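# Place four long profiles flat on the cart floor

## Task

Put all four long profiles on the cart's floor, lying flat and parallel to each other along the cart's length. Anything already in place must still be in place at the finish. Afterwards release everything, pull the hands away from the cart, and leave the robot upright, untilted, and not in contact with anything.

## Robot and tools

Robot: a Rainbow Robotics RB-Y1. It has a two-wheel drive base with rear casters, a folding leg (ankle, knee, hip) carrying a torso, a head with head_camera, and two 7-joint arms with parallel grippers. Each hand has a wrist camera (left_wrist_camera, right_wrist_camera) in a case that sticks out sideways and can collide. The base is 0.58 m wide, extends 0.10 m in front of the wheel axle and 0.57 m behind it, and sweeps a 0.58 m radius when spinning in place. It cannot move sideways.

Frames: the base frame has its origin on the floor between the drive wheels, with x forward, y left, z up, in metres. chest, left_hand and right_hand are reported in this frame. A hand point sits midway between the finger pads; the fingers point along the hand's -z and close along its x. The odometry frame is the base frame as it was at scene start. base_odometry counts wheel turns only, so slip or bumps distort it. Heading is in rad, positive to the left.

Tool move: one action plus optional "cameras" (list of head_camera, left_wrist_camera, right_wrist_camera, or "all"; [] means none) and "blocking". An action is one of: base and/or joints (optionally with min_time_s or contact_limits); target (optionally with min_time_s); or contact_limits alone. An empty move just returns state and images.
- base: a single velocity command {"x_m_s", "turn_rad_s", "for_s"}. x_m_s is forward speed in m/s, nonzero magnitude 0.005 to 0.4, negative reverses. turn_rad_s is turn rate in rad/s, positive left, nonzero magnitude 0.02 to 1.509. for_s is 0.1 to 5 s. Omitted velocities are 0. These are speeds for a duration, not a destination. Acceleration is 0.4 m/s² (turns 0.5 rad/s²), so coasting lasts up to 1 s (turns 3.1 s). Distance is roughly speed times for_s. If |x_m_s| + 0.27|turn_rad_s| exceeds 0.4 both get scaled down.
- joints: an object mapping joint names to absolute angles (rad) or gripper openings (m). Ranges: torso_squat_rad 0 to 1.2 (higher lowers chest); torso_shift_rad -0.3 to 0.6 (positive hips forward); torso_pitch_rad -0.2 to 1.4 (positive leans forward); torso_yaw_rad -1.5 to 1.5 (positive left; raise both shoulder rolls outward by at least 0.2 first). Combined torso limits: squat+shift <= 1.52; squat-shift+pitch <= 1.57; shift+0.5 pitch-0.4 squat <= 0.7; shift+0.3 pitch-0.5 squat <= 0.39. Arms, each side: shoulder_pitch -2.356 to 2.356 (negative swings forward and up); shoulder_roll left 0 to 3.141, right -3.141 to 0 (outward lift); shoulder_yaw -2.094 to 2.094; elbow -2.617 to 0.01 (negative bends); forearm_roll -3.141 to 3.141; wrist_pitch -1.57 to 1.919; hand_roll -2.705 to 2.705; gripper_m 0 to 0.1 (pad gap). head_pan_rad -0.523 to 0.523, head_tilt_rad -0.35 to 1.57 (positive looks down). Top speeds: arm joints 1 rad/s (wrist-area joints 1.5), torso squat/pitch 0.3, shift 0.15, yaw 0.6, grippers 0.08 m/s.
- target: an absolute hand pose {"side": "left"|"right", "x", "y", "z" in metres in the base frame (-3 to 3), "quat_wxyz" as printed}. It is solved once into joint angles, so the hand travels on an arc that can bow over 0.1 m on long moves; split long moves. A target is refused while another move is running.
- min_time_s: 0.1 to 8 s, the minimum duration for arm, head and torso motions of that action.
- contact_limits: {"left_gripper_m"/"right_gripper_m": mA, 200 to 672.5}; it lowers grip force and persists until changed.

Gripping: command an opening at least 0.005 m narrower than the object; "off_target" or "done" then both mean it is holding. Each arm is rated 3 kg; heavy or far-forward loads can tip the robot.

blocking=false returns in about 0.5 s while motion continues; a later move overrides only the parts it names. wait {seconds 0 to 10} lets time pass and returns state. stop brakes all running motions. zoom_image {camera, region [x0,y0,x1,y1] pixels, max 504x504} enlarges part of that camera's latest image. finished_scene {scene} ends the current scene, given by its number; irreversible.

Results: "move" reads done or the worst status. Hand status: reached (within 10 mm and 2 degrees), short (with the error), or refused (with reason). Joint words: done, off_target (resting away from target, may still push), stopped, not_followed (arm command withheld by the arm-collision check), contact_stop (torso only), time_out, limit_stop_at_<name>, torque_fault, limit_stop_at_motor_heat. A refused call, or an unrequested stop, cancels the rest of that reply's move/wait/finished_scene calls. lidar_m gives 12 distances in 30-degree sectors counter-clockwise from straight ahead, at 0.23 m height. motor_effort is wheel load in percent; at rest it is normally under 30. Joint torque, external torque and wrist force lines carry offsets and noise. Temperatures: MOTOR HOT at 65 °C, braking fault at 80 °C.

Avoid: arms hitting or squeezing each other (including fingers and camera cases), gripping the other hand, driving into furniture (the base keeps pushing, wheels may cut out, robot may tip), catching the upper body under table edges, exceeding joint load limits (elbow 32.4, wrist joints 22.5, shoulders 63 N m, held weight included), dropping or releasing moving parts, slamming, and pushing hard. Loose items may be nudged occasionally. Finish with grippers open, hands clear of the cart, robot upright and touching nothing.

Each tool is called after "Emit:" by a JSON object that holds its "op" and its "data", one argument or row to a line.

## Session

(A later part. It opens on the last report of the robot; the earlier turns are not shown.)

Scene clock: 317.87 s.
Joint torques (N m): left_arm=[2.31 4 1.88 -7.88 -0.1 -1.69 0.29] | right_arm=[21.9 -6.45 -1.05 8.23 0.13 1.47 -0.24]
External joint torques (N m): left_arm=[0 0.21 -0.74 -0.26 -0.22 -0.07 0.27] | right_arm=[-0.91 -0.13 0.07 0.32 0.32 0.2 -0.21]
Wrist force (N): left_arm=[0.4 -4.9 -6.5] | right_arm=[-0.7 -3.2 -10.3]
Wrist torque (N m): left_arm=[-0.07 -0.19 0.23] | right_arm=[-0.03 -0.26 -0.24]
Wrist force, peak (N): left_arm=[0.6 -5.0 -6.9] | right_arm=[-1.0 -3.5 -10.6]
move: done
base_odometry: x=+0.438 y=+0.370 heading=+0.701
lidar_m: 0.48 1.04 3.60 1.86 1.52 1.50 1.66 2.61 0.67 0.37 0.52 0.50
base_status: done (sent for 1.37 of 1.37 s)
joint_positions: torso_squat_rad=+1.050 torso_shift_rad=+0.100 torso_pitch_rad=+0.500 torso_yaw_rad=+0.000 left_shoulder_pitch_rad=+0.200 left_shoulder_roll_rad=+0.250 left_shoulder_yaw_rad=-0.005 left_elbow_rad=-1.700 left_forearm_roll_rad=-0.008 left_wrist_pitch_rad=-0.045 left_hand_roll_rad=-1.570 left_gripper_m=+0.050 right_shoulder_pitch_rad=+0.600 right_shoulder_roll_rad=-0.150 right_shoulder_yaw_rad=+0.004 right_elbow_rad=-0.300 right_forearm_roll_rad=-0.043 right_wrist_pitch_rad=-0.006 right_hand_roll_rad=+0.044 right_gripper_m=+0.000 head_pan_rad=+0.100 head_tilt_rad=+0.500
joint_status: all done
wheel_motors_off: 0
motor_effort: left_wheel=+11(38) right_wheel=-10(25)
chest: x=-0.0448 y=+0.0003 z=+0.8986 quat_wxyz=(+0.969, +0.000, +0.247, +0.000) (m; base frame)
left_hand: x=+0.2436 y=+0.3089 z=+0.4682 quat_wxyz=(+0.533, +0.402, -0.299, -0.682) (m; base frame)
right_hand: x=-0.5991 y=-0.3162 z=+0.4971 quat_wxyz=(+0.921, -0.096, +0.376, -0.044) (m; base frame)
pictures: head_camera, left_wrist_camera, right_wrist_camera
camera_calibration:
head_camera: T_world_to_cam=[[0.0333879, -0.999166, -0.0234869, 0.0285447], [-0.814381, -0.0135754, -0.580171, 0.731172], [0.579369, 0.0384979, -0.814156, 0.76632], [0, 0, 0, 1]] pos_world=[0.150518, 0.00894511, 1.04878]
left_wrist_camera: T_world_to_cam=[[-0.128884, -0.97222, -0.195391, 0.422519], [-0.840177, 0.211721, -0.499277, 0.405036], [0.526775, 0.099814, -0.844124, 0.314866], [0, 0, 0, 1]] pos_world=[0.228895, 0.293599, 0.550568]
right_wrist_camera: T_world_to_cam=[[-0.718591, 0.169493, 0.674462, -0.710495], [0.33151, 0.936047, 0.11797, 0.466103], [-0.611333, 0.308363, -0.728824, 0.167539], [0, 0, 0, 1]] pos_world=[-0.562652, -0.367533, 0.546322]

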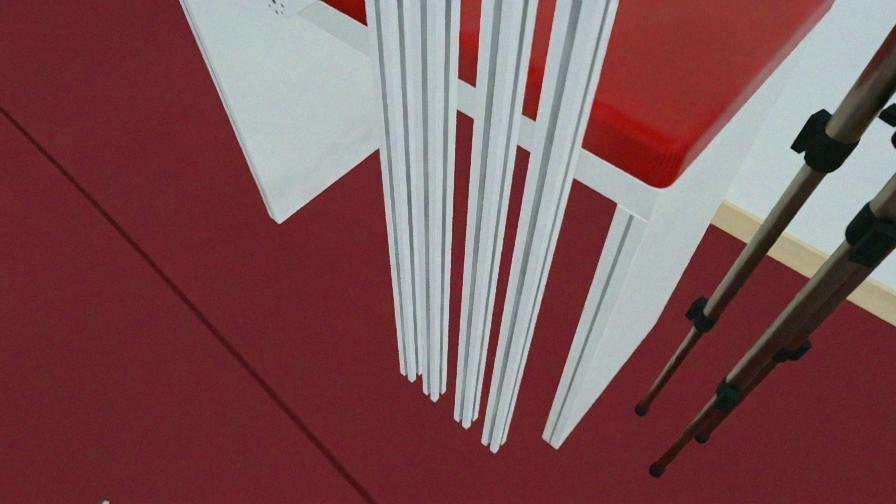

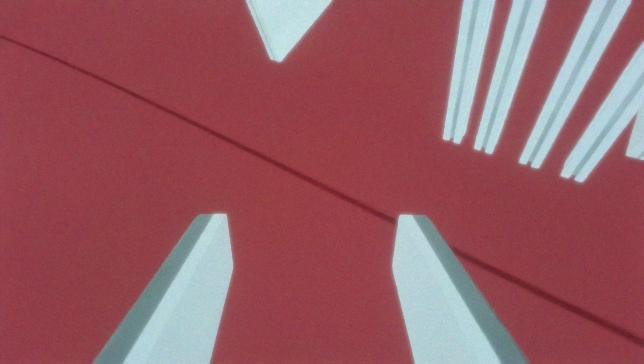

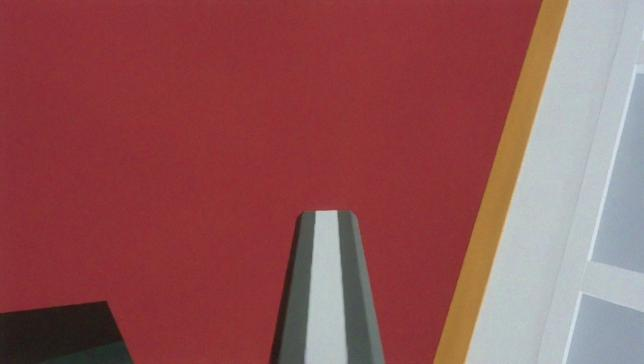

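Emit:
{"op": "move", "data": {
  "target": {"side": "left", "x": 0.375, "y": 0.04, "z": 0.53, "quat_wxyz": [0.298, 0.298, -0.641, -0.641]},
  "min_time_s": 3
}}

Scene clock: 340.40 s.
Joint torques (N m): left_arm=[-8.81 2.82 1.77 -7.3 0.72 -2.26 0.58] | right_arm=[21.73 -6.06 -1.1 8.29 -0.08 1.33 -0.18]
External joint torques (N m): left_arm=[-0.84 1.47 -0.64 0.26 0.38 -0.46 0.56] | right_arm=[-1.09 0.26 0.02 0.38 0.1 0.07 -0.14]
Wrist force (N): left_arm=[-0.4 -5.9 -3.3] | right_arm=[-0.7 -3.0 -10.4]
Wrist torque (N m): left_arm=[0.00 -0.21 0.24] | right_arm=[-0.05 -0.26 -0.23]
Wrist force, peak (N): left_arm=[0.6 -5.1 -6.9] | right_arm=[-0.8 -3.2 -10.6]
move: done
base_odometry: x=+0.438 y=+0.370 heading=+0.701
lidar_m: 0.47 1.03 3.60 1.85 1.51 1.51 1.67 2.61 0.66 0.37 0.52 0.50
base_status: not commanded
joint_positions: torso_squat_rad=+1.050 torso_shift_rad=+0.100 torso_pitch_rad=+0.500 torso_yaw_rad=+0.000 left_shoulder_pitch_rad=-0.509 left_shoulder_roll_rad=+0.331 left_shoulder_yaw_rad=-0.511 left_elbow_rad=-1.107 left_forearm_roll_rad=-0.001 left_wrist_pitch_rad=-0.621 left_hand_roll_rad=-1.329 left_gripper_m=+0.050 right_shoulder_pitch_rad=+0.600 right_shoulder_roll_rad=-0.150 right_shoulder_yaw_rad=+0.004 right_elbow_rad=-0.300 right_forearm_roll_rad=-0.043 right_wrist_pitch_rad=-0.006 right_hand_roll_rad=+0.044 right_gripper_m=+0.000 head_pan_rad=+0.100 head_tilt_rad=+0.500
joint_status: all done
wheel_motors_off: 0
motor_effort: left_wheel=+10(11) right_wheel=-10(14)
chest: x=-0.0448 y=+0.0003 z=+0.8986 quat_wxyz=(+0.969, +0.000, +0.247, +0.000) (m; base frame)
left_hand: x=+0.3749 y=+0.0400 z=+0.5300 quat_wxyz=(+0.298, +0.298, -0.641, -0.641) (m; base frame)
left_hand_status: reached (checked arc, planned for 3.0 s): 0 mm and 0.0 deg off.
right_hand: x=-0.5991 y=-0.3162 z=+0.4971 quat_wxyz=(+0.921, -0.096, +0.376, -0.044) (m; base frame)
pictures: head_camera, left_wrist_camera, right_wrist_camera
camera_calibration:
head_camera: T_world_to_cam=[[0.0333879, -0.999166, -0.0234869, 0.0285447], [-0.814381, -0.0135754, -0.580171, 0.731172], [0.579369, 0.0384979, -0.814156, 0.76632], [0, 0, 0, 1]] pos_world=[0.150518, 0.00894511, 1.04878]
left_wrist_camera: T_world_to_cam=[[-0.670009, -0.742054, 0.0210639, 0.269046], [-0.365688, 0.305225, -0.879267, 0.622861], [0.646035, -0.596819, -0.475864, 0.112643], [0, 0, 0, 1]] pos_world=[0.335265, 0.0767613, 0.595597]
right_wrist_camera: T_world_to_cam=[[-0.718591, 0.169493, 0.674462, -0.710495], [0.33151, 0.936047, 0.11797, 0.466103], [-0.611333, 0.308363, -0.728824, 0.167539], [0, 0, 0, 1]] pos_world=[-0.562652, -0.367533, 0.546322]

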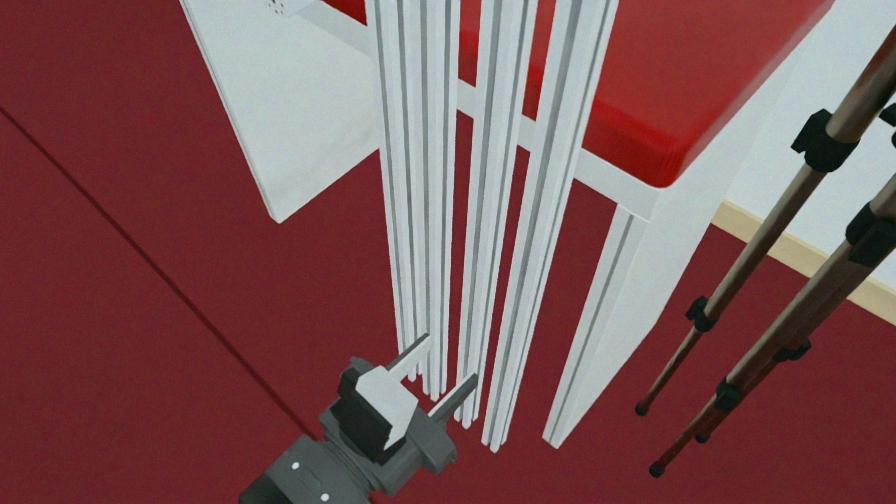

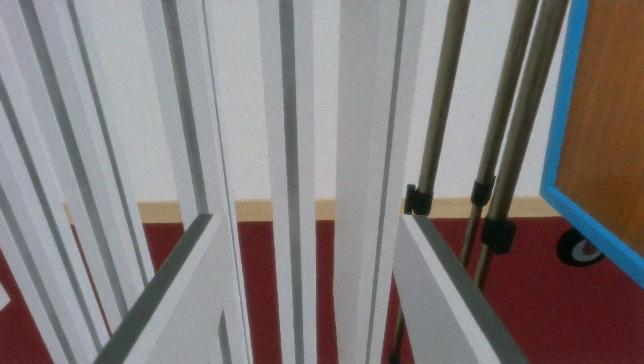

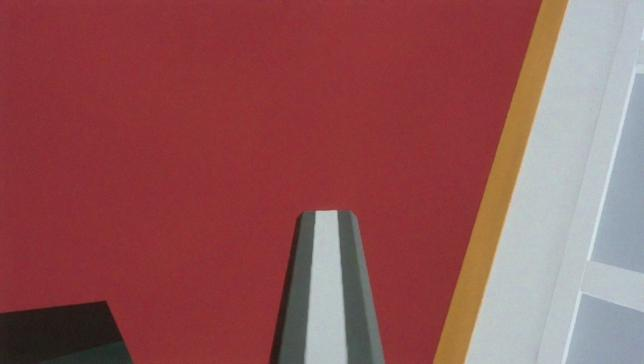

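Emit:
{"op": "move", "data": {
  "target": {"side": "left", "x": 0.4306, "y": 0.0129, "z": 0.53, "quat_wxyz": [0.298, 0.298, -0.641, -0.641]},
  "min_time_s": 2,
  "cameras": ["left_wrist_camera", "head_camera"]
}}

Emit:
{"op": "zoom_image", "data": {
  "camera": "left_wrist_camera",
  "region": [120, 60, 522, 364]
}}

Emit:
{"op": "zoom_image", "data": {
  "camera": "head_camera",
  "region": [340, 250, 600, 480]
}}

Scene clock: 356.47 s.
Joint torques (N m): left_arm=[-12.42 -0.51 3.66 -6.94 0.85 -2.09 0.5] | right_arm=[21.42 -6.57 -0.5 8.34 -0.11 1.25 -0.35]
External joint torques (N m): left_arm=[-0.88 -1.34 1.37 0.28 0.46 -0.31 0.49] | right_arm=[-1.39 -0.25 0.63 0.43 0.07 -0.01 -0.31]
Wrist force (N): left_arm=[-0.9 -5.7 -3.5] | right_arm=[-0.9 -3.2 -10.4]
Wrist torque (N m): left_arm=[-0.04 -0.22 0.22] | right_arm=[-0.02 -0.28 -0.23]
Wrist force, peak (N): left_arm=[-0.8 -6.6 -3.3] | right_arm=[-0.5 -3.3 -10.6]
move: done
base_odometry: x=+0.438 y=+0.370 heading=+0.701
lidar_m: 0.48 1.04 3.60 1.87 1.52 1.51 1.67 2.61 0.66 0.36 0.52 0.50
base_status: not commanded
joint_positions: torso_squat_rad=+1.050 torso_shift_rad=+0.100 torso_pitch_rad=+0.500 torso_yaw_rad=+0.000 left_shoulder_pitch_rad=-0.742 left_shoulder_roll_rad=+0.241 left_shoulder_yaw_rad=-0.497 left_elbow_rad=-0.814 left_forearm_roll_rad=+0.001 left_wrist_pitch_rad=-0.666 left_hand_roll_rad=-1.298 left_gripper_m=+0.050 right_shoulder_pitch_rad=+0.600 right_shoulder_roll_rad=-0.150 right_shoulder_yaw_rad=+0.004 right_elbow_rad=-0.300 right_forearm_roll_rad=-0.043 right_wrist_pitch_rad=-0.006 right_hand_roll_rad=+0.044 right_gripper_m=+0.000 head_pan_rad=+0.100 head_tilt_rad=+0.500
joint_status: all done
wheel_motors_off: 0
motor_effort: left_wheel=+10(11) right_wheel=-11(13)
chest: x=-0.0448 y=+0.0003 z=+0.8986 quat_wxyz=(+0.969, +0.000, +0.247, +0.000) (m; base frame)
left_hand: x=+0.4303 y=+0.0130 z=+0.5300 quat_wxyz=(+0.298, +0.298, -0.640, -0.642) (m; base frame)
left_hand_status: reached (checked arc, planned for 2.0 s): 0 mm and 0.1 deg off.
right_hand: x=-0.5991 y=-0.3162 z=+0.4971 quat_wxyz=(+0.921, -0.096, +0.376, -0.044) (m; base frame)
pictures: head_camera, left_wrist_camera
camera_calibration:
head_camera: T_world_to_cam=[[0.0333879, -0.999166, -0.0234869, 0.0285447], [-0.814381, -0.0135754, -0.580171, 0.731172], [0.579369, 0.0384979, -0.814156, 0.76632], [0, 0, 0, 1]] pos_world=[0.150518, 0.00894511, 1.04878]
left_wrist_camera: T_world_to_cam=[[-0.670085, -0.742, 0.020552, 0.286524], [-0.366663, 0.306798, -0.878313, 0.651225], [0.645403, -0.59608, -0.477644, 0.0619885], [0, 0, 0, 1]] pos_world=[0.390768, 0.0497567, 0.595699]

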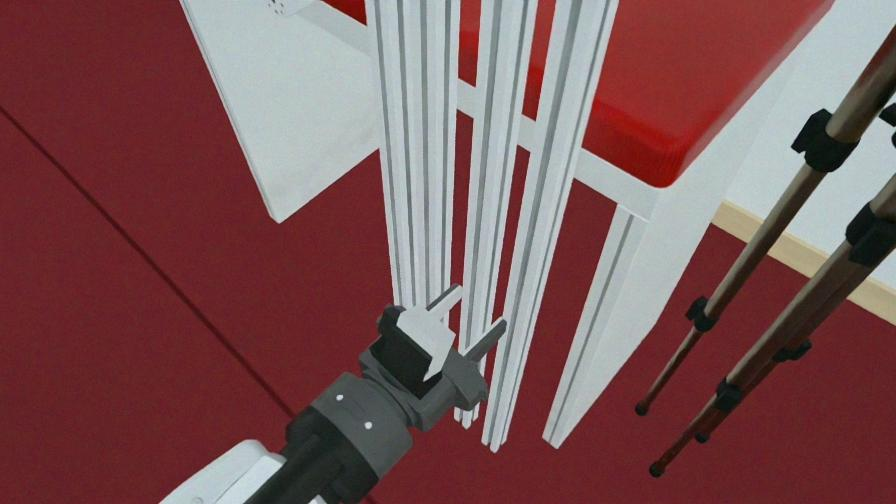

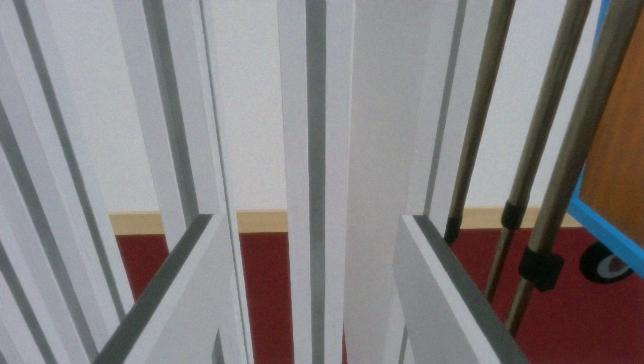

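Scaled by 1.254 from the camera's 644x364 image, which has a finer 920x520 frame.

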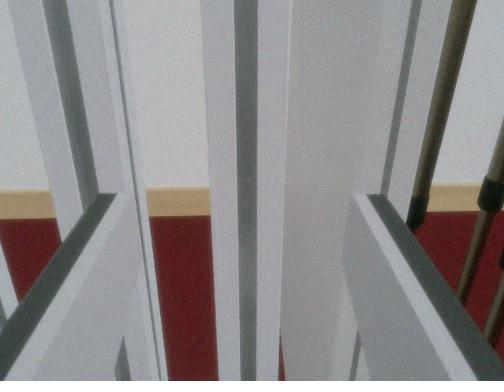

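Scaled by 1.938 from the camera's 896x504 image, which has a finer 1280x720 frame.

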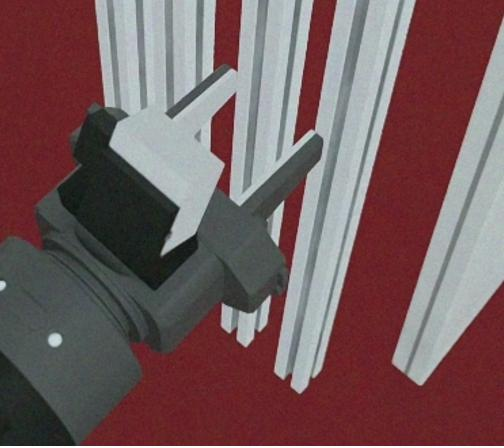

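Emit:
{"op": "move", "data": {
  "target": {"side": "left", "x": 0.4737, "y": -0.0209, "z": 0.53, "quat_wxyz": [0.298, 0.298, -0.641, -0.641]},
  "min_time_s": 2,
  "cameras": ["left_wrist_camera", "head_camera"]
}}

Emit:
{"op": "zoom_image", "data": {
  "camera": "left_wrist_camera",
  "region": [120, 60, 522, 364]
}}

Emit:
{"op": "zoom_image", "data": {
  "camera": "head_camera",
  "region": [340, 200, 600, 430]
}}

Scene clock: 374.67 s.
Joint torques (N m): left_arm=[-15.93 -0.82 2.03 -5.84 0.68 -2.09 0.66] | right_arm=[21.41 -6.32 -0.65 8.32 0.08 1.36 -0.32]
External joint torques (N m): left_arm=[-0.79 -1.26 0.88 0.14 0.25 -0.3 0.65] | right_arm=[-1.41 0 0.47 0.41 0.27 0.1 -0.28]
Wrist force (N): left_arm=[-0.9 -5.7 -3.3] | right_arm=[-0.6 -3.5 -10.2]
Wrist torque (N m): left_arm=[0.02 -0.26 0.16] | right_arm=[-0.01 -0.23 -0.23]
Wrist force, peak (N): left_arm=[-0.8 -6.5 -3.7] | right_arm=[-0.9 -3.4 -10.6]
move: done
base_odometry: x=+0.438 y=+0.370 heading=+0.701
lidar_m: 0.48 1.04 3.60 1.85 1.51 1.51 1.67 2.61 0.66 0.36 0.52 0.50
base_status: not commanded
joint_positions: torso_squat_rad=+1.050 torso_shift_rad=+0.100 torso_pitch_rad=+0.500 torso_yaw_rad=+0.000 left_shoulder_pitch_rad=-1.071 left_shoulder_roll_rad=+0.085 left_shoulder_yaw_rad=-0.459 left_elbow_rad=-0.267 left_forearm_roll_rad=+0.027 left_wrist_pitch_rad=-0.827 left_hand_roll_rad=-1.298 left_gripper_m=+0.050 right_shoulder_pitch_rad=+0.600 right_shoulder_roll_rad=-0.150 right_shoulder_yaw_rad=+0.004 right_elbow_rad=-0.300 right_forearm_roll_rad=-0.043 right_wrist_pitch_rad=-0.006 right_hand_roll_rad=+0.044 right_gripper_m=+0.000 head_pan_rad=+0.100 head_tilt_rad=+0.500
joint_status: all done
wheel_motors_off: 0
motor_effort: left_wheel=+10(11) right_wheel=-10(13)
chest: x=-0.0448 y=+0.0003 z=+0.8986 quat_wxyz=(+0.969, +0.000, +0.247, +0.000) (m; base frame)
left_hand: x=+0.4733 y=-0.0207 z=+0.5304 quat_wxyz=(+0.305, +0.296, -0.631, -0.649) (m; base frame)
left_hand_status: reached (checked arc, as near as the solve gets, planned for 2.0 s): 1 mm and 1.7 deg off.
right_hand: x=-0.5991 y=-0.3162 z=+0.4971 quat_wxyz=(+0.921, -0.096, +0.376, -0.044) (m; base frame)
pictures: head_camera, left_wrist_camera
camera_calibration:
head_camera: T_world_to_cam=[[0.0333879, -0.999166, -0.0234869, 0.0285447], [-0.814381, -0.0135754, -0.580171, 0.731172], [0.579369, 0.0384979, -0.814156, 0.76632], [0, 0, 0, 1]] pos_world=[0.150518, 0.00894511, 1.04878]
left_wrist_camera: T_world_to_cam=[[-0.664106, -0.747336, 0.0212469, 0.286921], [-0.385923, 0.318327, -0.86587, 0.680396], [0.640333, -0.58323, -0.499817, 0.0287727], [0, 0, 0, 1]] pos_world=[0.434703, 0.0146196, 0.597419]

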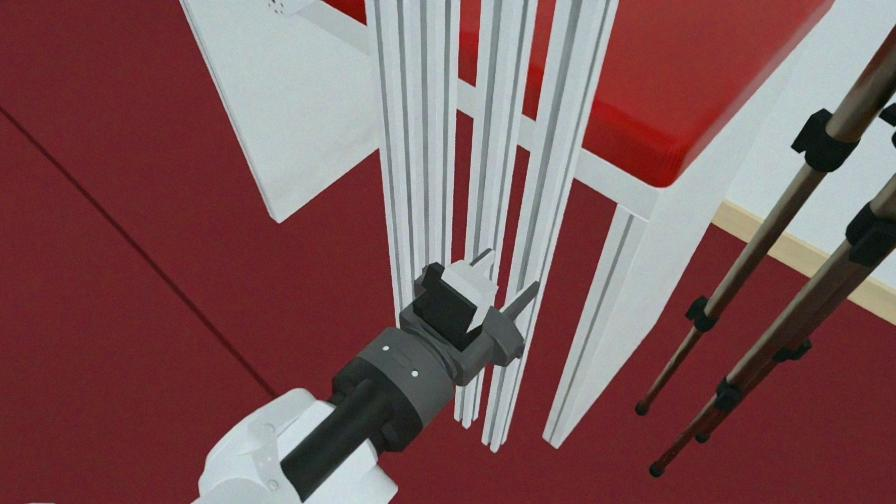

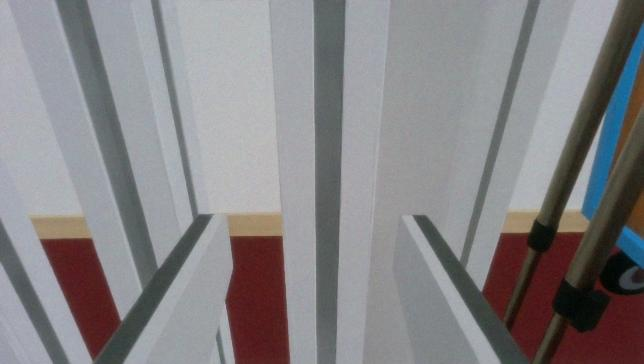

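Scaled by 1.254 from the camera's 644x364 image, which has a finer 920x520 frame.

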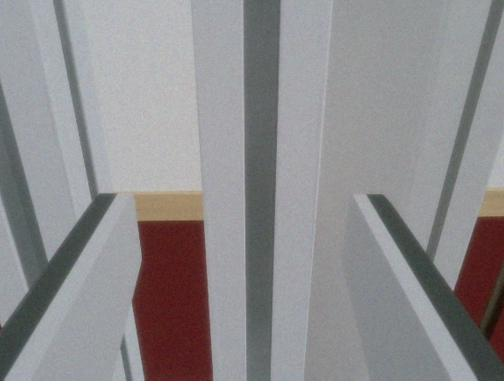

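Scaled by 1.938 from the camera's 896x504 image, which has a finer 1280x720 frame.

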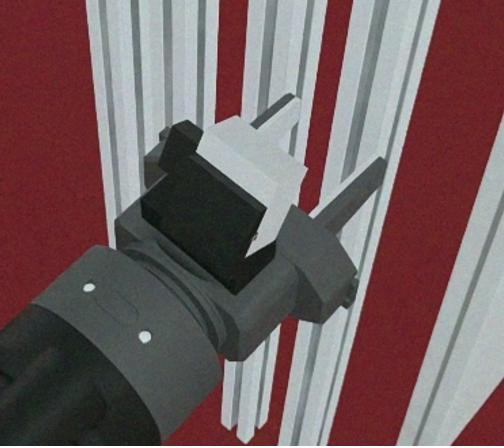

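Emit:
{"op": "move", "data": {
  "target": {"side": "left", "x": 0.4125, "y": 0.0306, "z": 0.53, "quat_wxyz": [0.298, 0.298, -0.641, -0.641]},
  "min_time_s": 2,
  "cameras": []
}}

Emit:
{"op": "move", "data": {
  "joints": {"head_pan_rad": -0.5, "head_tilt_rad": 0.6},
  "cameras": ["head_camera"]
}}

Scene clock: 392.60 s.
Joint torques (N m): left_arm=[-10.16 2.1 1.69 -7.59 0.02 -1.84 0.61] | right_arm=[21.97 -6.41 -0.62 8.43 0.09 1.2 -0.3]
External joint torques (N m): left_arm=[0.1 0.75 -0.79 -0.3 -0.37 -0.05 0.6] | right_arm=[-0.84 -0.09 0.5 0.52 0.27 -0.06 -0.26]
Wrist force (N): left_arm=[-0.9 -5.8 -3.2] | right_arm=[-0.6 -3.3 -10.5]
Wrist torque (N m): left_arm=[-0.01 -0.25 0.25] | right_arm=[-0.02 -0.24 -0.23]
Wrist force, peak (N): left_arm=[-0.7 -6.5 -3.7] | right_arm=[-0.5 -3.3 -10.7]
move: done
base_odometry: x=+0.438 y=+0.370 heading=+0.701
lidar_m: 0.49 1.04 3.59 1.85 1.51 1.51 1.67 2.61 0.66 0.36 0.51 0.50
base_status: not commanded
joint_positions: torso_squat_rad=+1.050 torso_shift_rad=+0.100 torso_pitch_rad=+0.500 torso_yaw_rad=+0.000 left_shoulder_pitch_rad=-0.654 left_shoulder_roll_rad=+0.290 left_shoulder_yaw_rad=-0.498 left_elbow_rad=-0.926 left_forearm_roll_rad=-0.008 left_wrist_pitch_rad=-0.660 left_hand_roll_rad=-1.289 left_gripper_m=+0.050 right_shoulder_pitch_rad=+0.600 right_shoulder_roll_rad=-0.150 right_shoulder_yaw_rad=+0.004 right_elbow_rad=-0.300 right_forearm_roll_rad=-0.043 right_wrist_pitch_rad=-0.006 right_hand_roll_rad=+0.044 right_gripper_m=+0.000 head_pan_rad=+0.100 head_tilt_rad=+0.500
joint_status: all done
wheel_motors_off: 0
motor_effort: left_wheel=+10(11) right_wheel=-12(12)
chest: x=-0.0448 y=+0.0003 z=+0.8986 quat_wxyz=(+0.969, +0.000, +0.247, +0.000) (m; base frame)
left_hand: x=+0.4123 y=+0.0307 z=+0.5301 quat_wxyz=(+0.297, +0.298, -0.643, -0.640) (m; base frame)
left_hand_status: reached (checked arc, planned for 2.0 s): 0 mm and 0.2 deg off.
right_hand: x=-0.5991 y=-0.3162 z=+0.4971 quat_wxyz=(+0.921, -0.096, +0.376, -0.044) (m; base frame)
pictures: none
No camera images: "cameras" was empty.

Scene clock: 393.67 s.
Joint torques (N m): left_arm=[-10.22 1.47 0.75 -7.6 -0.12 -1.86 0.55] | right_arm=[21.37 -6.19 0.01 8.05 0.05 1.36 -0.35]
External joint torques (N m): left_arm=[0.03 0.11 -1.73 -0.3 -0.52 -0.08 0.53] | right_arm=[-1.44 0.12 1.13 0.14 0.23 0.09 -0.32]
Wrist force (N): left_arm=[-0.9 -6.0 -3.4] | right_arm=[-0.8 -3.4 -10.0]
Wrist torque (N m): left_arm=[0.01 -0.25 0.24] | right_arm=[-0.02 -0.26 -0.23]
Wrist force, peak (N): left_arm=[-0.7 -6.3 -3.1] | right_arm=[-0.5 -3.4 -10.6]
move: done
base_odometry: x=+0.438 y=+0.370 heading=+0.701
lidar_m: 0.48 1.04 3.60 1.85 1.51 1.51 1.66 2.61 0.66 0.36 0.52 0.50
base_status: not commanded
joint_positions: torso_squat_rad=+1.050 torso_shift_rad=+0.100 torso_pitch_rad=+0.500 torso_yaw_rad=+0.000 left_shoulder_pitch_rad=-0.654 left_shoulder_roll_rad=+0.290 left_shoulder_yaw_rad=-0.498 left_elbow_rad=-0.926 left_forearm_roll_rad=-0.008 left_wrist_pitch_rad=-0.660 left_hand_roll_rad=-1.289 left_gripper_m=+0.050 right_shoulder_pitch_rad=+0.600 right_shoulder_roll_rad=-0.150 right_shoulder_yaw_rad=+0.004 right_elbow_rad=-0.300 right_forearm_roll_rad=-0.043 right_wrist_pitch_rad=-0.006 right_hand_roll_rad=+0.044 right_gripper_m=+0.000 head_pan_rad=-0.500 head_tilt_rad=+0.600
joint_status: all done
wheel_motors_off: 0
motor_effort: left_wheel=+10(11) right_wheel=-13(13)
chest: x=-0.0448 y=+0.0003 z=+0.8986 quat_wxyz=(+0.969, +0.000, +0.247, +0.000) (m; base frame)
left_hand: x=+0.4123 y=+0.0307 z=+0.5301 quat_wxyz=(+0.297, +0.298, -0.643, -0.640) (m; base frame)
right_hand: x=-0.5991 y=-0.3162 z=+0.4971 quat_wxyz=(+0.921, -0.096, +0.376, -0.044) (m; base frame)
pictures: head_camera
camera_calibration:
head_camera: T_world_to_cam=[[-0.465228, -0.847467, 0.255661, -0.233286], [-0.798523, 0.277153, -0.534366, 0.68126], [0.382001, -0.452753, -0.805662, 0.771484], [0, 0, 0, 1]] pos_world=[0.140764, -0.0372244, 1.04524]

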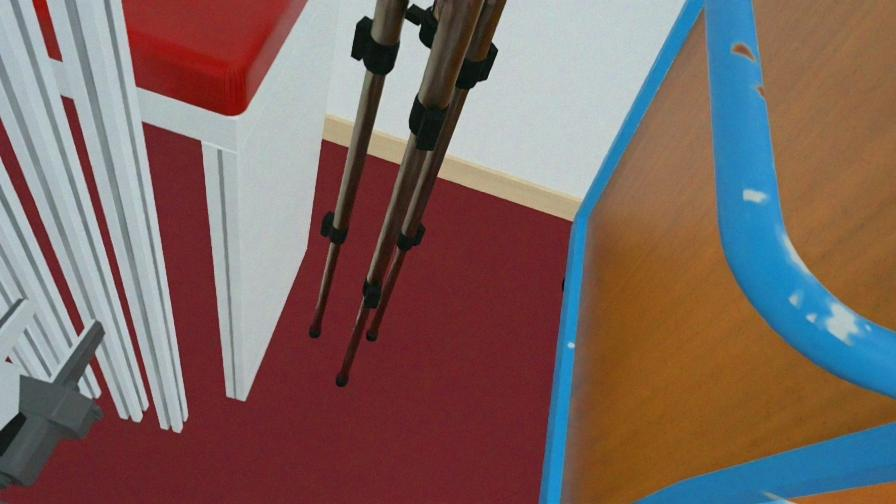

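Emit:
{"op": "move", "data": {
  "base": {"x_m_s": 0.1, "for_s": 0.5},
  "joints": {"head_pan_rad": 0.1, "head_tilt_rad": 0.5},
  "cameras": ["left_wrist_camera", "head_camera"]
}}

Scene clock: 399.00 s.
Joint torques (N m): left_arm=[-10.11 1.79 1.09 -7.55 0.12 -1.87 0.61] | right_arm=[21.86 -6.12 -0.81 8.35 -0.05 1.19 -0.27]
External joint torques (N m): left_arm=[0.15 0.44 -1.39 -0.25 -0.28 -0.09 0.6] | right_arm=[-0.95 0.2 0.32 0.44 0.14 -0.07 -0.23]
Wrist force (N): left_arm=[-1.0 -5.8 -3.1] | right_arm=[-0.6 -3.1 -10.4]
Wrist torque (N m): left_arm=[-0.04 -0.27 0.25] | right_arm=[-0.03 -0.26 -0.25]
Wrist force, peak (N): left_arm=[-1.2 -6.2 -3.5] | right_arm=[-0.9 -3.4 -10.7]
move: done
base_odometry: x=+0.476 y=+0.402 heading=+0.702
lidar_m: 0.43 1.00 3.68 1.90 1.55 1.55 1.71 2.67 0.58 0.36 0.57 0.45
base_status: done (sent for 0.5 of 0.5 s)
joint_positions: torso_squat_rad=+1.050 torso_shift_rad=+0.100 torso_pitch_rad=+0.500 torso_yaw_rad=+0.000 left_shoulder_pitch_rad=-0.654 left_shoulder_roll_rad=+0.290 left_shoulder_yaw_rad=-0.498 left_elbow_rad=-0.926 left_forearm_roll_rad=-0.008 left_wrist_pitch_rad=-0.660 left_hand_roll_rad=-1.289 left_gripper_m=+0.050 right_shoulder_pitch_rad=+0.600 right_shoulder_roll_rad=-0.150 right_shoulder_yaw_rad=+0.004 right_elbow_rad=-0.300 right_forearm_roll_rad=-0.043 right_wrist_pitch_rad=-0.006 right_hand_roll_rad=+0.044 right_gripper_m=+0.000 head_pan_rad=+0.100 head_tilt_rad=+0.500
joint_status: all done
wheel_motors_off: 0
motor_effort: left_wheel=+7(36) right_wheel=-11(22)
chest: x=-0.0448 y=+0.0003 z=+0.8986 quat_wxyz=(+0.969, +0.000, +0.247, +0.000) (m; base frame)
left_hand: x=+0.4123 y=+0.0306 z=+0.5301 quat_wxyz=(+0.297, +0.298, -0.643, -0.640) (m; base frame)
right_hand: x=-0.5991 y=-0.3162 z=+0.4971 quat_wxyz=(+0.921, -0.096, +0.376, -0.044) (m; base frame)
pictures: head_camera, left_wrist_camera
camera_calibration:
head_camera: T_world_to_cam=[[0.033329, -0.99917, -0.0234076, 0.0284706], [-0.814463, -0.0135788, -0.580057, 0.731064], [0.579258, 0.0383973, -0.81424, 0.766426], [0, 0, 0, 1]] pos_world=[0.150518, 0.00894531, 1.04878]
left_wrist_camera: T_world_to_cam=[[-0.671024, -0.741143, 0.0208259, 0.287678], [-0.362299, 0.303257, -0.881348, 0.639258], [0.646889, -0.598951, -0.472008, 0.0806673], [0, 0, 0, 1]] pos_world=[0.372459, 0.0676675, 0.595493]

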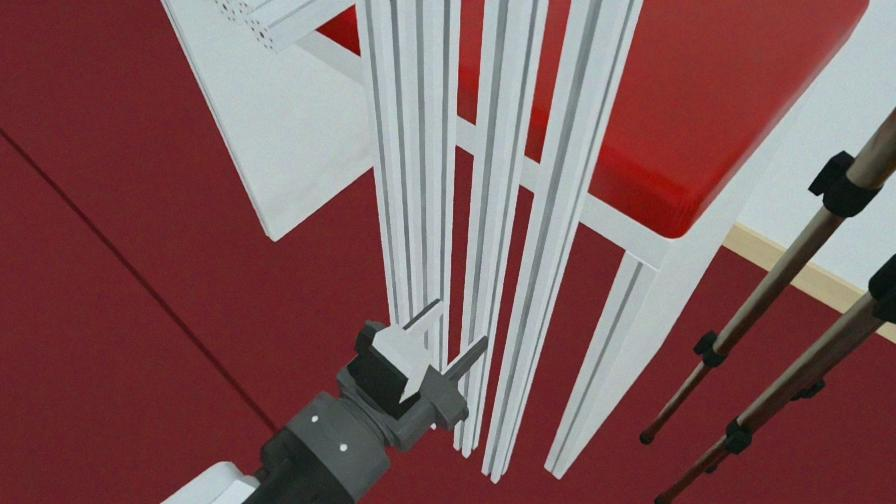

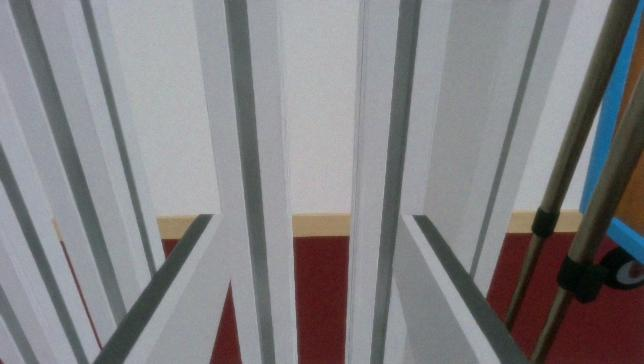

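Emit:
{"op": "move", "data": {
  "target": {"side": "left", "x": 0.412, "y": -0.0148, "z": 0.53, "quat_wxyz": [0.298, 0.298, -0.641, -0.641]},
  "min_time_s": 2,
  "cameras": ["left_wrist_camera", "head_camera"]
}}

Emit:
{"op": "zoom_image", "data": {
  "camera": "left_wrist_camera",
  "region": [120, 60, 522, 364]
}}

Scene clock: 405.70 s.
Joint torques (N m): left_arm=[-11.85 -2.13 2.65 -7.55 0.55 -1.56 -0.38] | right_arm=[21.36 -5.79 -0.95 8.32 0.03 1.35 -0.4]
External joint torques (N m): left_arm=[-1.11 -1.36 0.89 0.07 0.25 0.26 -0.39] | right_arm=[-1.45 0.53 0.17 0.41 0.21 0.09 -0.37]
Wrist force (N): left_arm=[-1.3 -5.6 -3.4] | right_arm=[-0.7 -3.3 -10.3]
Wrist torque (N m): left_arm=[-0.05 -0.30 0.24] | right_arm=[-0.01 -0.26 -0.25]
Wrist force, peak (N): left_arm=[-1.0 -6.2 -3.4] | right_arm=[-0.6 -3.3 -10.6]
move: done
base_odometry: x=+0.476 y=+0.402 heading=+0.702
lidar_m: 0.44 0.99 3.68 1.90 1.56 1.54 1.72 2.66 0.57 0.36 0.57 0.46
base_status: not commanded
joint_positions: torso_squat_rad=+1.050 torso_shift_rad=+0.100 torso_pitch_rad=+0.500 torso_yaw_rad=+0.000 left_shoulder_pitch_rad=-0.691 left_shoulder_roll_rad=+0.185 left_shoulder_yaw_rad=-0.493 left_elbow_rad=-0.878 left_forearm_roll_rad=-0.008 left_wrist_pitch_rad=-0.620 left_hand_roll_rad=-1.364 left_gripper_m=+0.050 right_shoulder_pitch_rad=+0.600 right_shoulder_roll_rad=-0.150 right_shoulder_yaw_rad=+0.004 right_elbow_rad=-0.300 right_forearm_roll_rad=-0.043 right_wrist_pitch_rad=-0.006 right_hand_roll_rad=+0.044 right_gripper_m=+0.000 head_pan_rad=+0.100 head_tilt_rad=+0.500
joint_status: all done
wheel_motors_off: 0
motor_effort: left_wheel=+7(8) right_wheel=-12(12)
chest: x=-0.0448 y=+0.0003 z=+0.8986 quat_wxyz=(+0.969, +0.000, +0.247, +0.000) (m; base frame)
left_hand: x=+0.4116 y=-0.0147 z=+0.5299 quat_wxyz=(+0.298, +0.298, -0.641, -0.642) (m; base frame)
left_hand_status: reached (checked arc, planned for 2.0 s): 0 mm and 0.1 deg off.
right_hand: x=-0.5991 y=-0.3162 z=+0.4971 quat_wxyz=(+0.921, -0.096, +0.376, -0.044) (m; base frame)
pictures: head_camera, left_wrist_camera
camera_calibration:
head_camera: T_world_to_cam=[[0.033329, -0.99917, -0.0234076, 0.0284706], [-0.814463, -0.0135788, -0.580057, 0.731064], [0.579258, 0.0383973, -0.81424, 0.766426], [0, 0, 0, 1]] pos_world=[0.150518, 0.00894531, 1.04878]
left_wrist_camera: T_world_to_cam=[[-0.670478, -0.741634, 0.0209356, 0.253287], [-0.366441, 0.306484, -0.878515, 0.652786], [0.64512, -0.596697, -0.477256, 0.0574498], [0, 0, 0, 1]] pos_world=[0.371969, 0.0220578, 0.595598]

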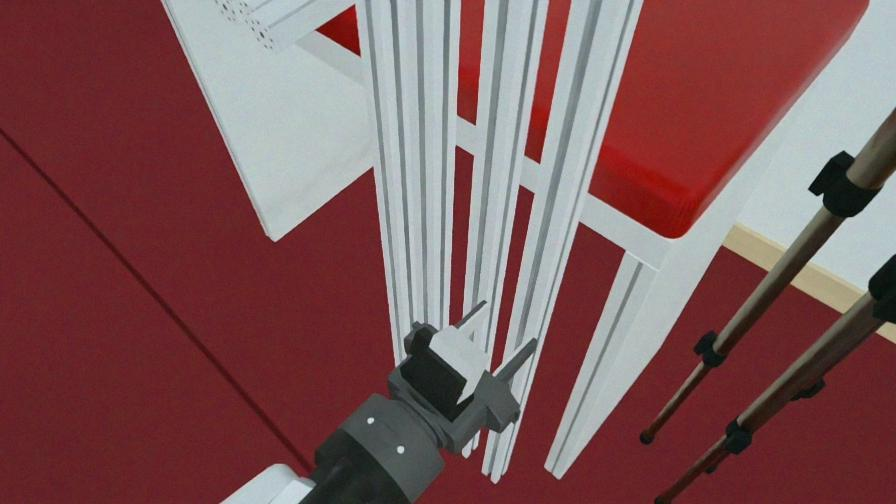

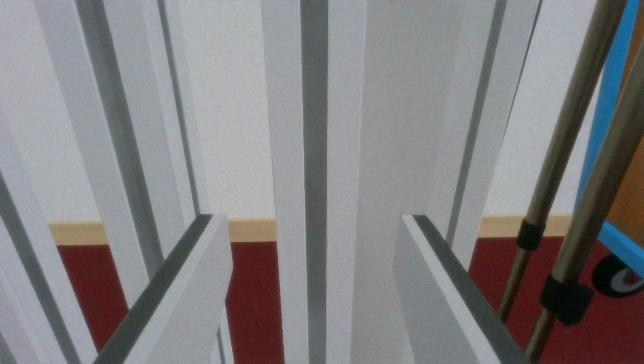

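Scaled by 1.254 from the camera's 644x364 image, which has a finer 920x520 frame.

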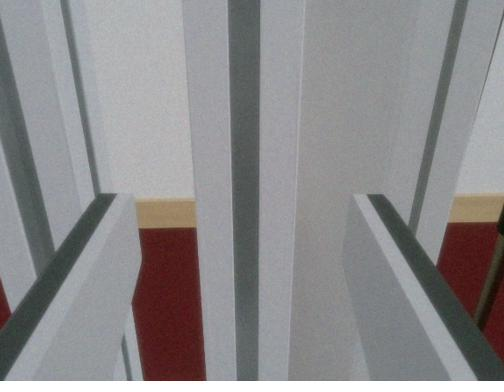

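Emit:
{"op": "move", "data": {
  "joints": {"left_gripper_m": 0.044},
  "cameras": []
}}

Emit:
{"op": "move", "data": {
  "target": {"side": "left", "x": 0.4415, "y": -0.0382, "z": 0.55, "quat_wxyz": [0.298, 0.298, -0.641, -0.641]},
  "min_time_s": 2.5,
  "cameras": ["left_wrist_camera", "head_camera"]
}}

Emit:
{"op": "zoom_image", "data": {
  "camera": "left_wrist_camera",
  "region": [120, 60, 522, 364]
}}

Emit:
{"op": "zoom_image", "data": {
  "camera": "head_camera",
  "region": [400, 200, 660, 430]
}}

Scene clock: 417.23 s.
Joint torques (N m): left_arm=[-11.89 -2.08 2.39 -7.54 0.61 -1.89 -0.2] | right_arm=[21.58 -5.75 0.07 8.16 -0.15 1.41 -0.5]
External joint torques (N m): left_arm=[-1.15 -1.31 0.63 0.08 0.31 -0.08 -0.22] | right_arm=[-1.23 0.57 1.19 0.25 0.03 0.15 -0.46]
Wrist force (N): left_arm=[-0.8 -5.8 -3.1] | right_arm=[-0.5 -3.3 -10.4]
Wrist torque (N m): left_arm=[-0.02 -0.25 0.24] | right_arm=[-0.02 -0.23 -0.23]
Wrist force, peak (N): left_arm=[-0.9 -6.2 -3.6] | right_arm=[-0.6 -3.3 -10.6]
move: done
base_odometry: x=+0.476 y=+0.402 heading=+0.702
lidar_m: 0.44 1.00 3.67 1.90 1.56 1.55 1.72 2.67 0.58 0.36 0.56 0.45
base_status: not commanded
joint_positions: torso_squat_rad=+1.050 torso_shift_rad=+0.100 torso_pitch_rad=+0.500 torso_yaw_rad=+0.000 left_shoulder_pitch_rad=-0.691 left_shoulder_roll_rad=+0.185 left_shoulder_yaw_rad=-0.493 left_elbow_rad=-0.878 left_forearm_roll_rad=-0.008 left_wrist_pitch_rad=-0.620 left_hand_roll_rad=-1.364 left_gripper_m=+0.044 right_shoulder_pitch_rad=+0.600 right_shoulder_roll_rad=-0.150 right_shoulder_yaw_rad=+0.004 right_elbow_rad=-0.300 right_forearm_roll_rad=-0.043 right_wrist_pitch_rad=-0.006 right_hand_roll_rad=+0.044 right_gripper_m=+0.000 head_pan_rad=+0.100 head_tilt_rad=+0.500
joint_status: all done
wheel_motors_off: 0
motor_effort: left_wheel=+7(8) right_wheel=-9(12)
chest: x=-0.0448 y=+0.0003 z=+0.8986 quat_wxyz=(+0.969, +0.000, +0.247, +0.000) (m; base frame)
left_hand: x=+0.4116 y=-0.0147 z=+0.5299 quat_wxyz=(+0.298, +0.298, -0.641, -0.642) (m; base frame)
right_hand: x=-0.5991 y=-0.3162 z=+0.4971 quat_wxyz=(+0.921, -0.096, +0.376, -0.044) (m; base frame)
pictures: none
No camera images: "cameras" was empty.

Scene clock: 420.07 s.
Joint torques (N m): left_arm=[-13.76 -2.28 2.27 -7.66 0.46 -1.62 0.37] | right_arm=[21.75 -6.34 -1.13 8.19 0.02 1.34 -0.19]
External joint torques (N m): left_arm=[-1.32 -1.11 0.44 0.3 0.17 0.2 0.36] | right_arm=[-1.07 -0.02 -0.01 0.28 0.21 0.08 -0.15]
Wrist force (N): left_arm=[-1.3 -5.4 -3.4] | right_arm=[-0.4 -3.3 -10.5]
Wrist torque (N m): left_arm=[-0.07 -0.29 0.23] | right_arm=[-0.02 -0.22 -0.22]
Wrist force, peak (N): left_arm=[-0.8 -6.4 -3.3] | right_arm=[-0.8 -3.5 -10.5]
move: done
base_odometry: x=+0.476 y=+0.402 heading=+0.702
lidar_m: 0.43 0.99 3.69 1.89 1.56 1.54 1.71 2.67 0.57 0.35 0.56 0.46
base_status: not commanded
joint_positions: torso_squat_rad=+1.050 torso_shift_rad=+0.100 torso_pitch_rad=+0.500 torso_yaw_rad=+0.000 left_shoulder_pitch_rad=-0.785 left_shoulder_roll_rad=+0.151 left_shoulder_yaw_rad=-0.481 left_elbow_rad=-0.848 left_forearm_roll_rad=-0.002 left_wrist_pitch_rad=-0.552 left_hand_roll_rad=-1.356 left_gripper_m=+0.044 right_shoulder_pitch_rad=+0.600 right_shoulder_roll_rad=-0.150 right_shoulder_yaw_rad=+0.004 right_elbow_rad=-0.300 right_forearm_roll_rad=-0.043 right_wrist_pitch_rad=-0.006 right_hand_roll_rad=+0.044 right_gripper_m=+0.000 head_pan_rad=+0.100 head_tilt_rad=+0.500
joint_status: all done
wheel_motors_off: 0
motor_effort: left_wheel=+7(8) right_wheel=-10(12)
chest: x=-0.0448 y=+0.0003 z=+0.8986 quat_wxyz=(+0.969, +0.000, +0.247, +0.000) (m; base frame)
left_hand: x=+0.4411 y=-0.0380 z=+0.5500 quat_wxyz=(+0.298, +0.298, -0.640, -0.642) (m; base frame)
left_hand_status: reached (checked arc, planned for 2.5 s): 0 mm and 0.1 deg off.
right_hand: x=-0.5991 y=-0.3162 z=+0.4971 quat_wxyz=(+0.921, -0.096, +0.376, -0.044) (m; base frame)
pictures: head_camera, left_wrist_camera
camera_calibration:
head_camera: T_world_to_cam=[[0.033329, -0.99917, -0.0234076, 0.0284706], [-0.814463, -0.0135788, -0.580057, 0.731064], [0.579258, 0.0383973, -0.81424, 0.766426], [0, 0, 0, 1]] pos_world=[0.150518, 0.00894531, 1.04878]
left_wrist_camera: T_world_to_cam=[[-0.670188, -0.741909, 0.0204825, 0.255525], [-0.366289, 0.306625, -0.878529, 0.688344], [0.645508, -0.596282, -0.477249, 0.0339502], [0, 0, 0, 1]] pos_world=[0.401467, -0.00124279, 0.615699]

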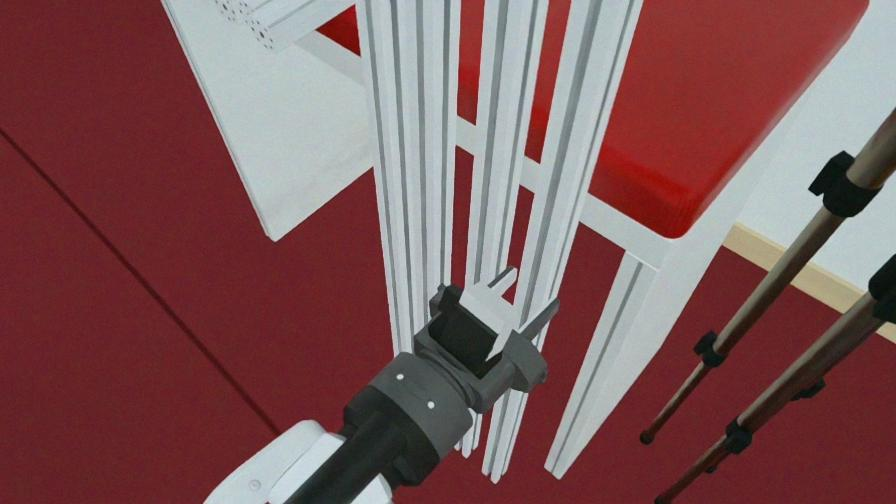

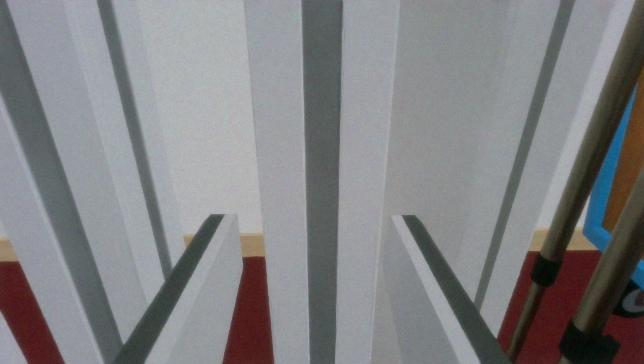

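Scaled by 1.254 from the camera's 644x364 image, which has a finer 920x520 frame.

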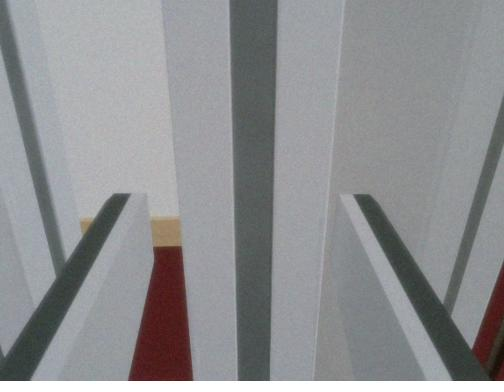

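Scaled by 1.938 from the camera's 896x504 image, which has a finer 1280x720 frame.

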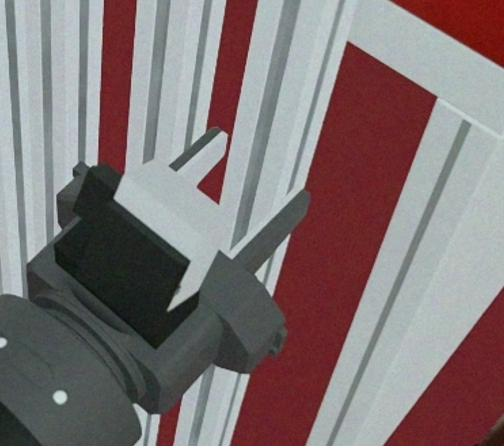

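Emit:
{"op": "move", "data": {
  "joints": {"left_gripper_m": 0.02},
  "cameras": ["left_wrist_camera", "head_camera"]
}}

Scene clock: 423.37 s.
Joint torques (N m): left_arm=[-13.61 -1.18 2.09 -7.9 0.11 -1.82 0] | right_arm=[21.81 -6.68 -0.87 8.31 0.13 1.21 -0.4]
External joint torques (N m): left_arm=[-1.18 0 0.27 0.06 -0.18 -0.01 -0.01] | right_arm=[-1 -0.36 0.25 0.4 0.31 -0.05 -0.37]
Wrist force (N): left_arm=[0.2 -5.9 -2.4] | right_arm=[-0.8 -3.0 -10.7]
Wrist torque (N m): left_arm=[0.00 -0.27 0.79] | right_arm=[-0.06 -0.27 -0.23]
Wrist force, peak (N): left_arm=[-1.2 -5.7 -3.7] | right_arm=[-0.6 -3.3 -10.7]
move: off_target
base_odometry: x=+0.476 y=+0.402 heading=+0.702
lidar_m: 0.43 0.99 3.69 1.90 1.55 1.55 1.72 2.67 0.58 0.35 0.55 0.46
base_status: not commanded
joint_positions: torso_squat_rad=+1.050 torso_shift_rad=+0.100 torso_pitch_rad=+0.500 torso_yaw_rad=+0.000 left_shoulder_pitch_rad=-0.785 left_shoulder_roll_rad=+0.151 left_shoulder_yaw_rad=-0.481 left_elbow_rad=-0.848 left_forearm_roll_rad=-0.002 left_wrist_pitch_rad=-0.552 left_hand_roll_rad=-1.356 left_gripper_m=+0.030 right_shoulder_pitch_rad=+0.600 right_shoulder_roll_rad=-0.150 right_shoulder_yaw_rad=+0.004 right_elbow_rad=-0.300 right_forearm_roll_rad=-0.043 right_wrist_pitch_rad=-0.006 right_hand_roll_rad=+0.044 right_gripper_m=+0.000 head_pan_rad=+0.100 head_tilt_rad=+0.500
joint_status: left_gripper_m off_target (ended at +0.030, target +0.020)
wheel_motors_off: 0
motor_effort: left_wheel=+7(8) right_wheel=-8(11)
chest: x=-0.0448 y=+0.0003 z=+0.8986 quat_wxyz=(+0.969, +0.000, +0.247, +0.000) (m; base frame)
left_hand: x=+0.4411 y=-0.0381 z=+0.5501 quat_wxyz=(+0.298, +0.298, -0.641, -0.642) (m; base frame)
right_hand: x=-0.5991 y=-0.3162 z=+0.4971 quat_wxyz=(+0.921, -0.096, +0.376, -0.044) (m; base frame)
pictures: head_camera, left_wrist_camera
camera_calibration:
head_camera: T_world_to_cam=[[0.033329, -0.99917, -0.0234076, 0.0284706], [-0.814463, -0.0135788, -0.580057, 0.731064], [0.579258, 0.0383973, -0.81424, 0.766426], [0, 0, 0, 1]] pos_world=[0.150518, 0.00894531, 1.04878]
left_wrist_camera: T_world_to_cam=[[-0.670151, -0.741927, 0.0210314, 0.2551], [-0.366491, 0.306129, -0.878618, 0.688508], [0.645432, -0.596514, -0.477062, 0.0338059], [0, 0, 0, 1]] pos_world=[0.401468, -0.00134134, 0.615698]

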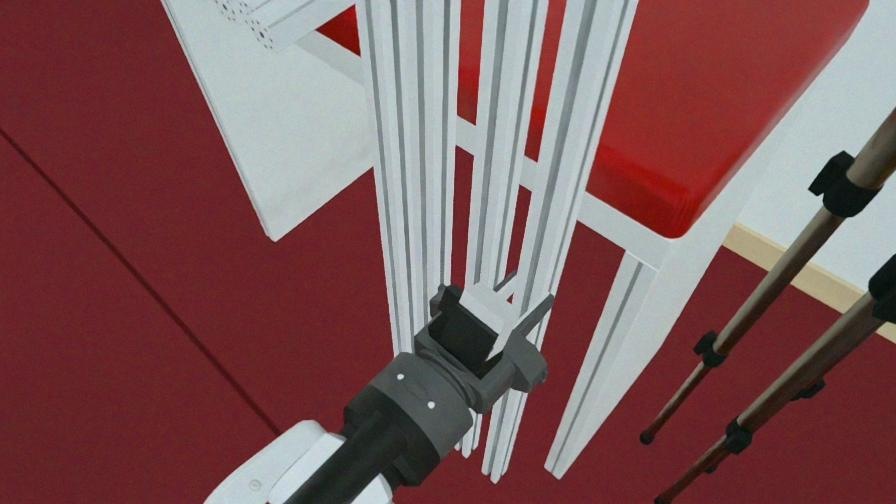

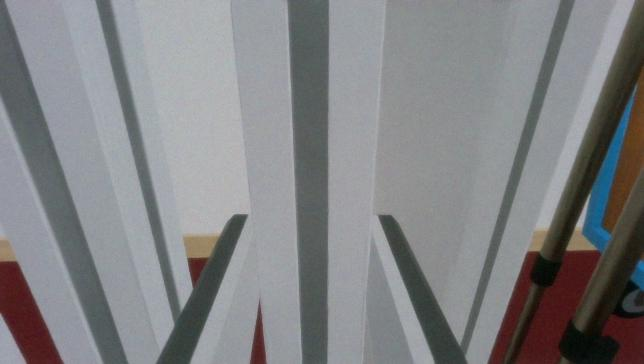

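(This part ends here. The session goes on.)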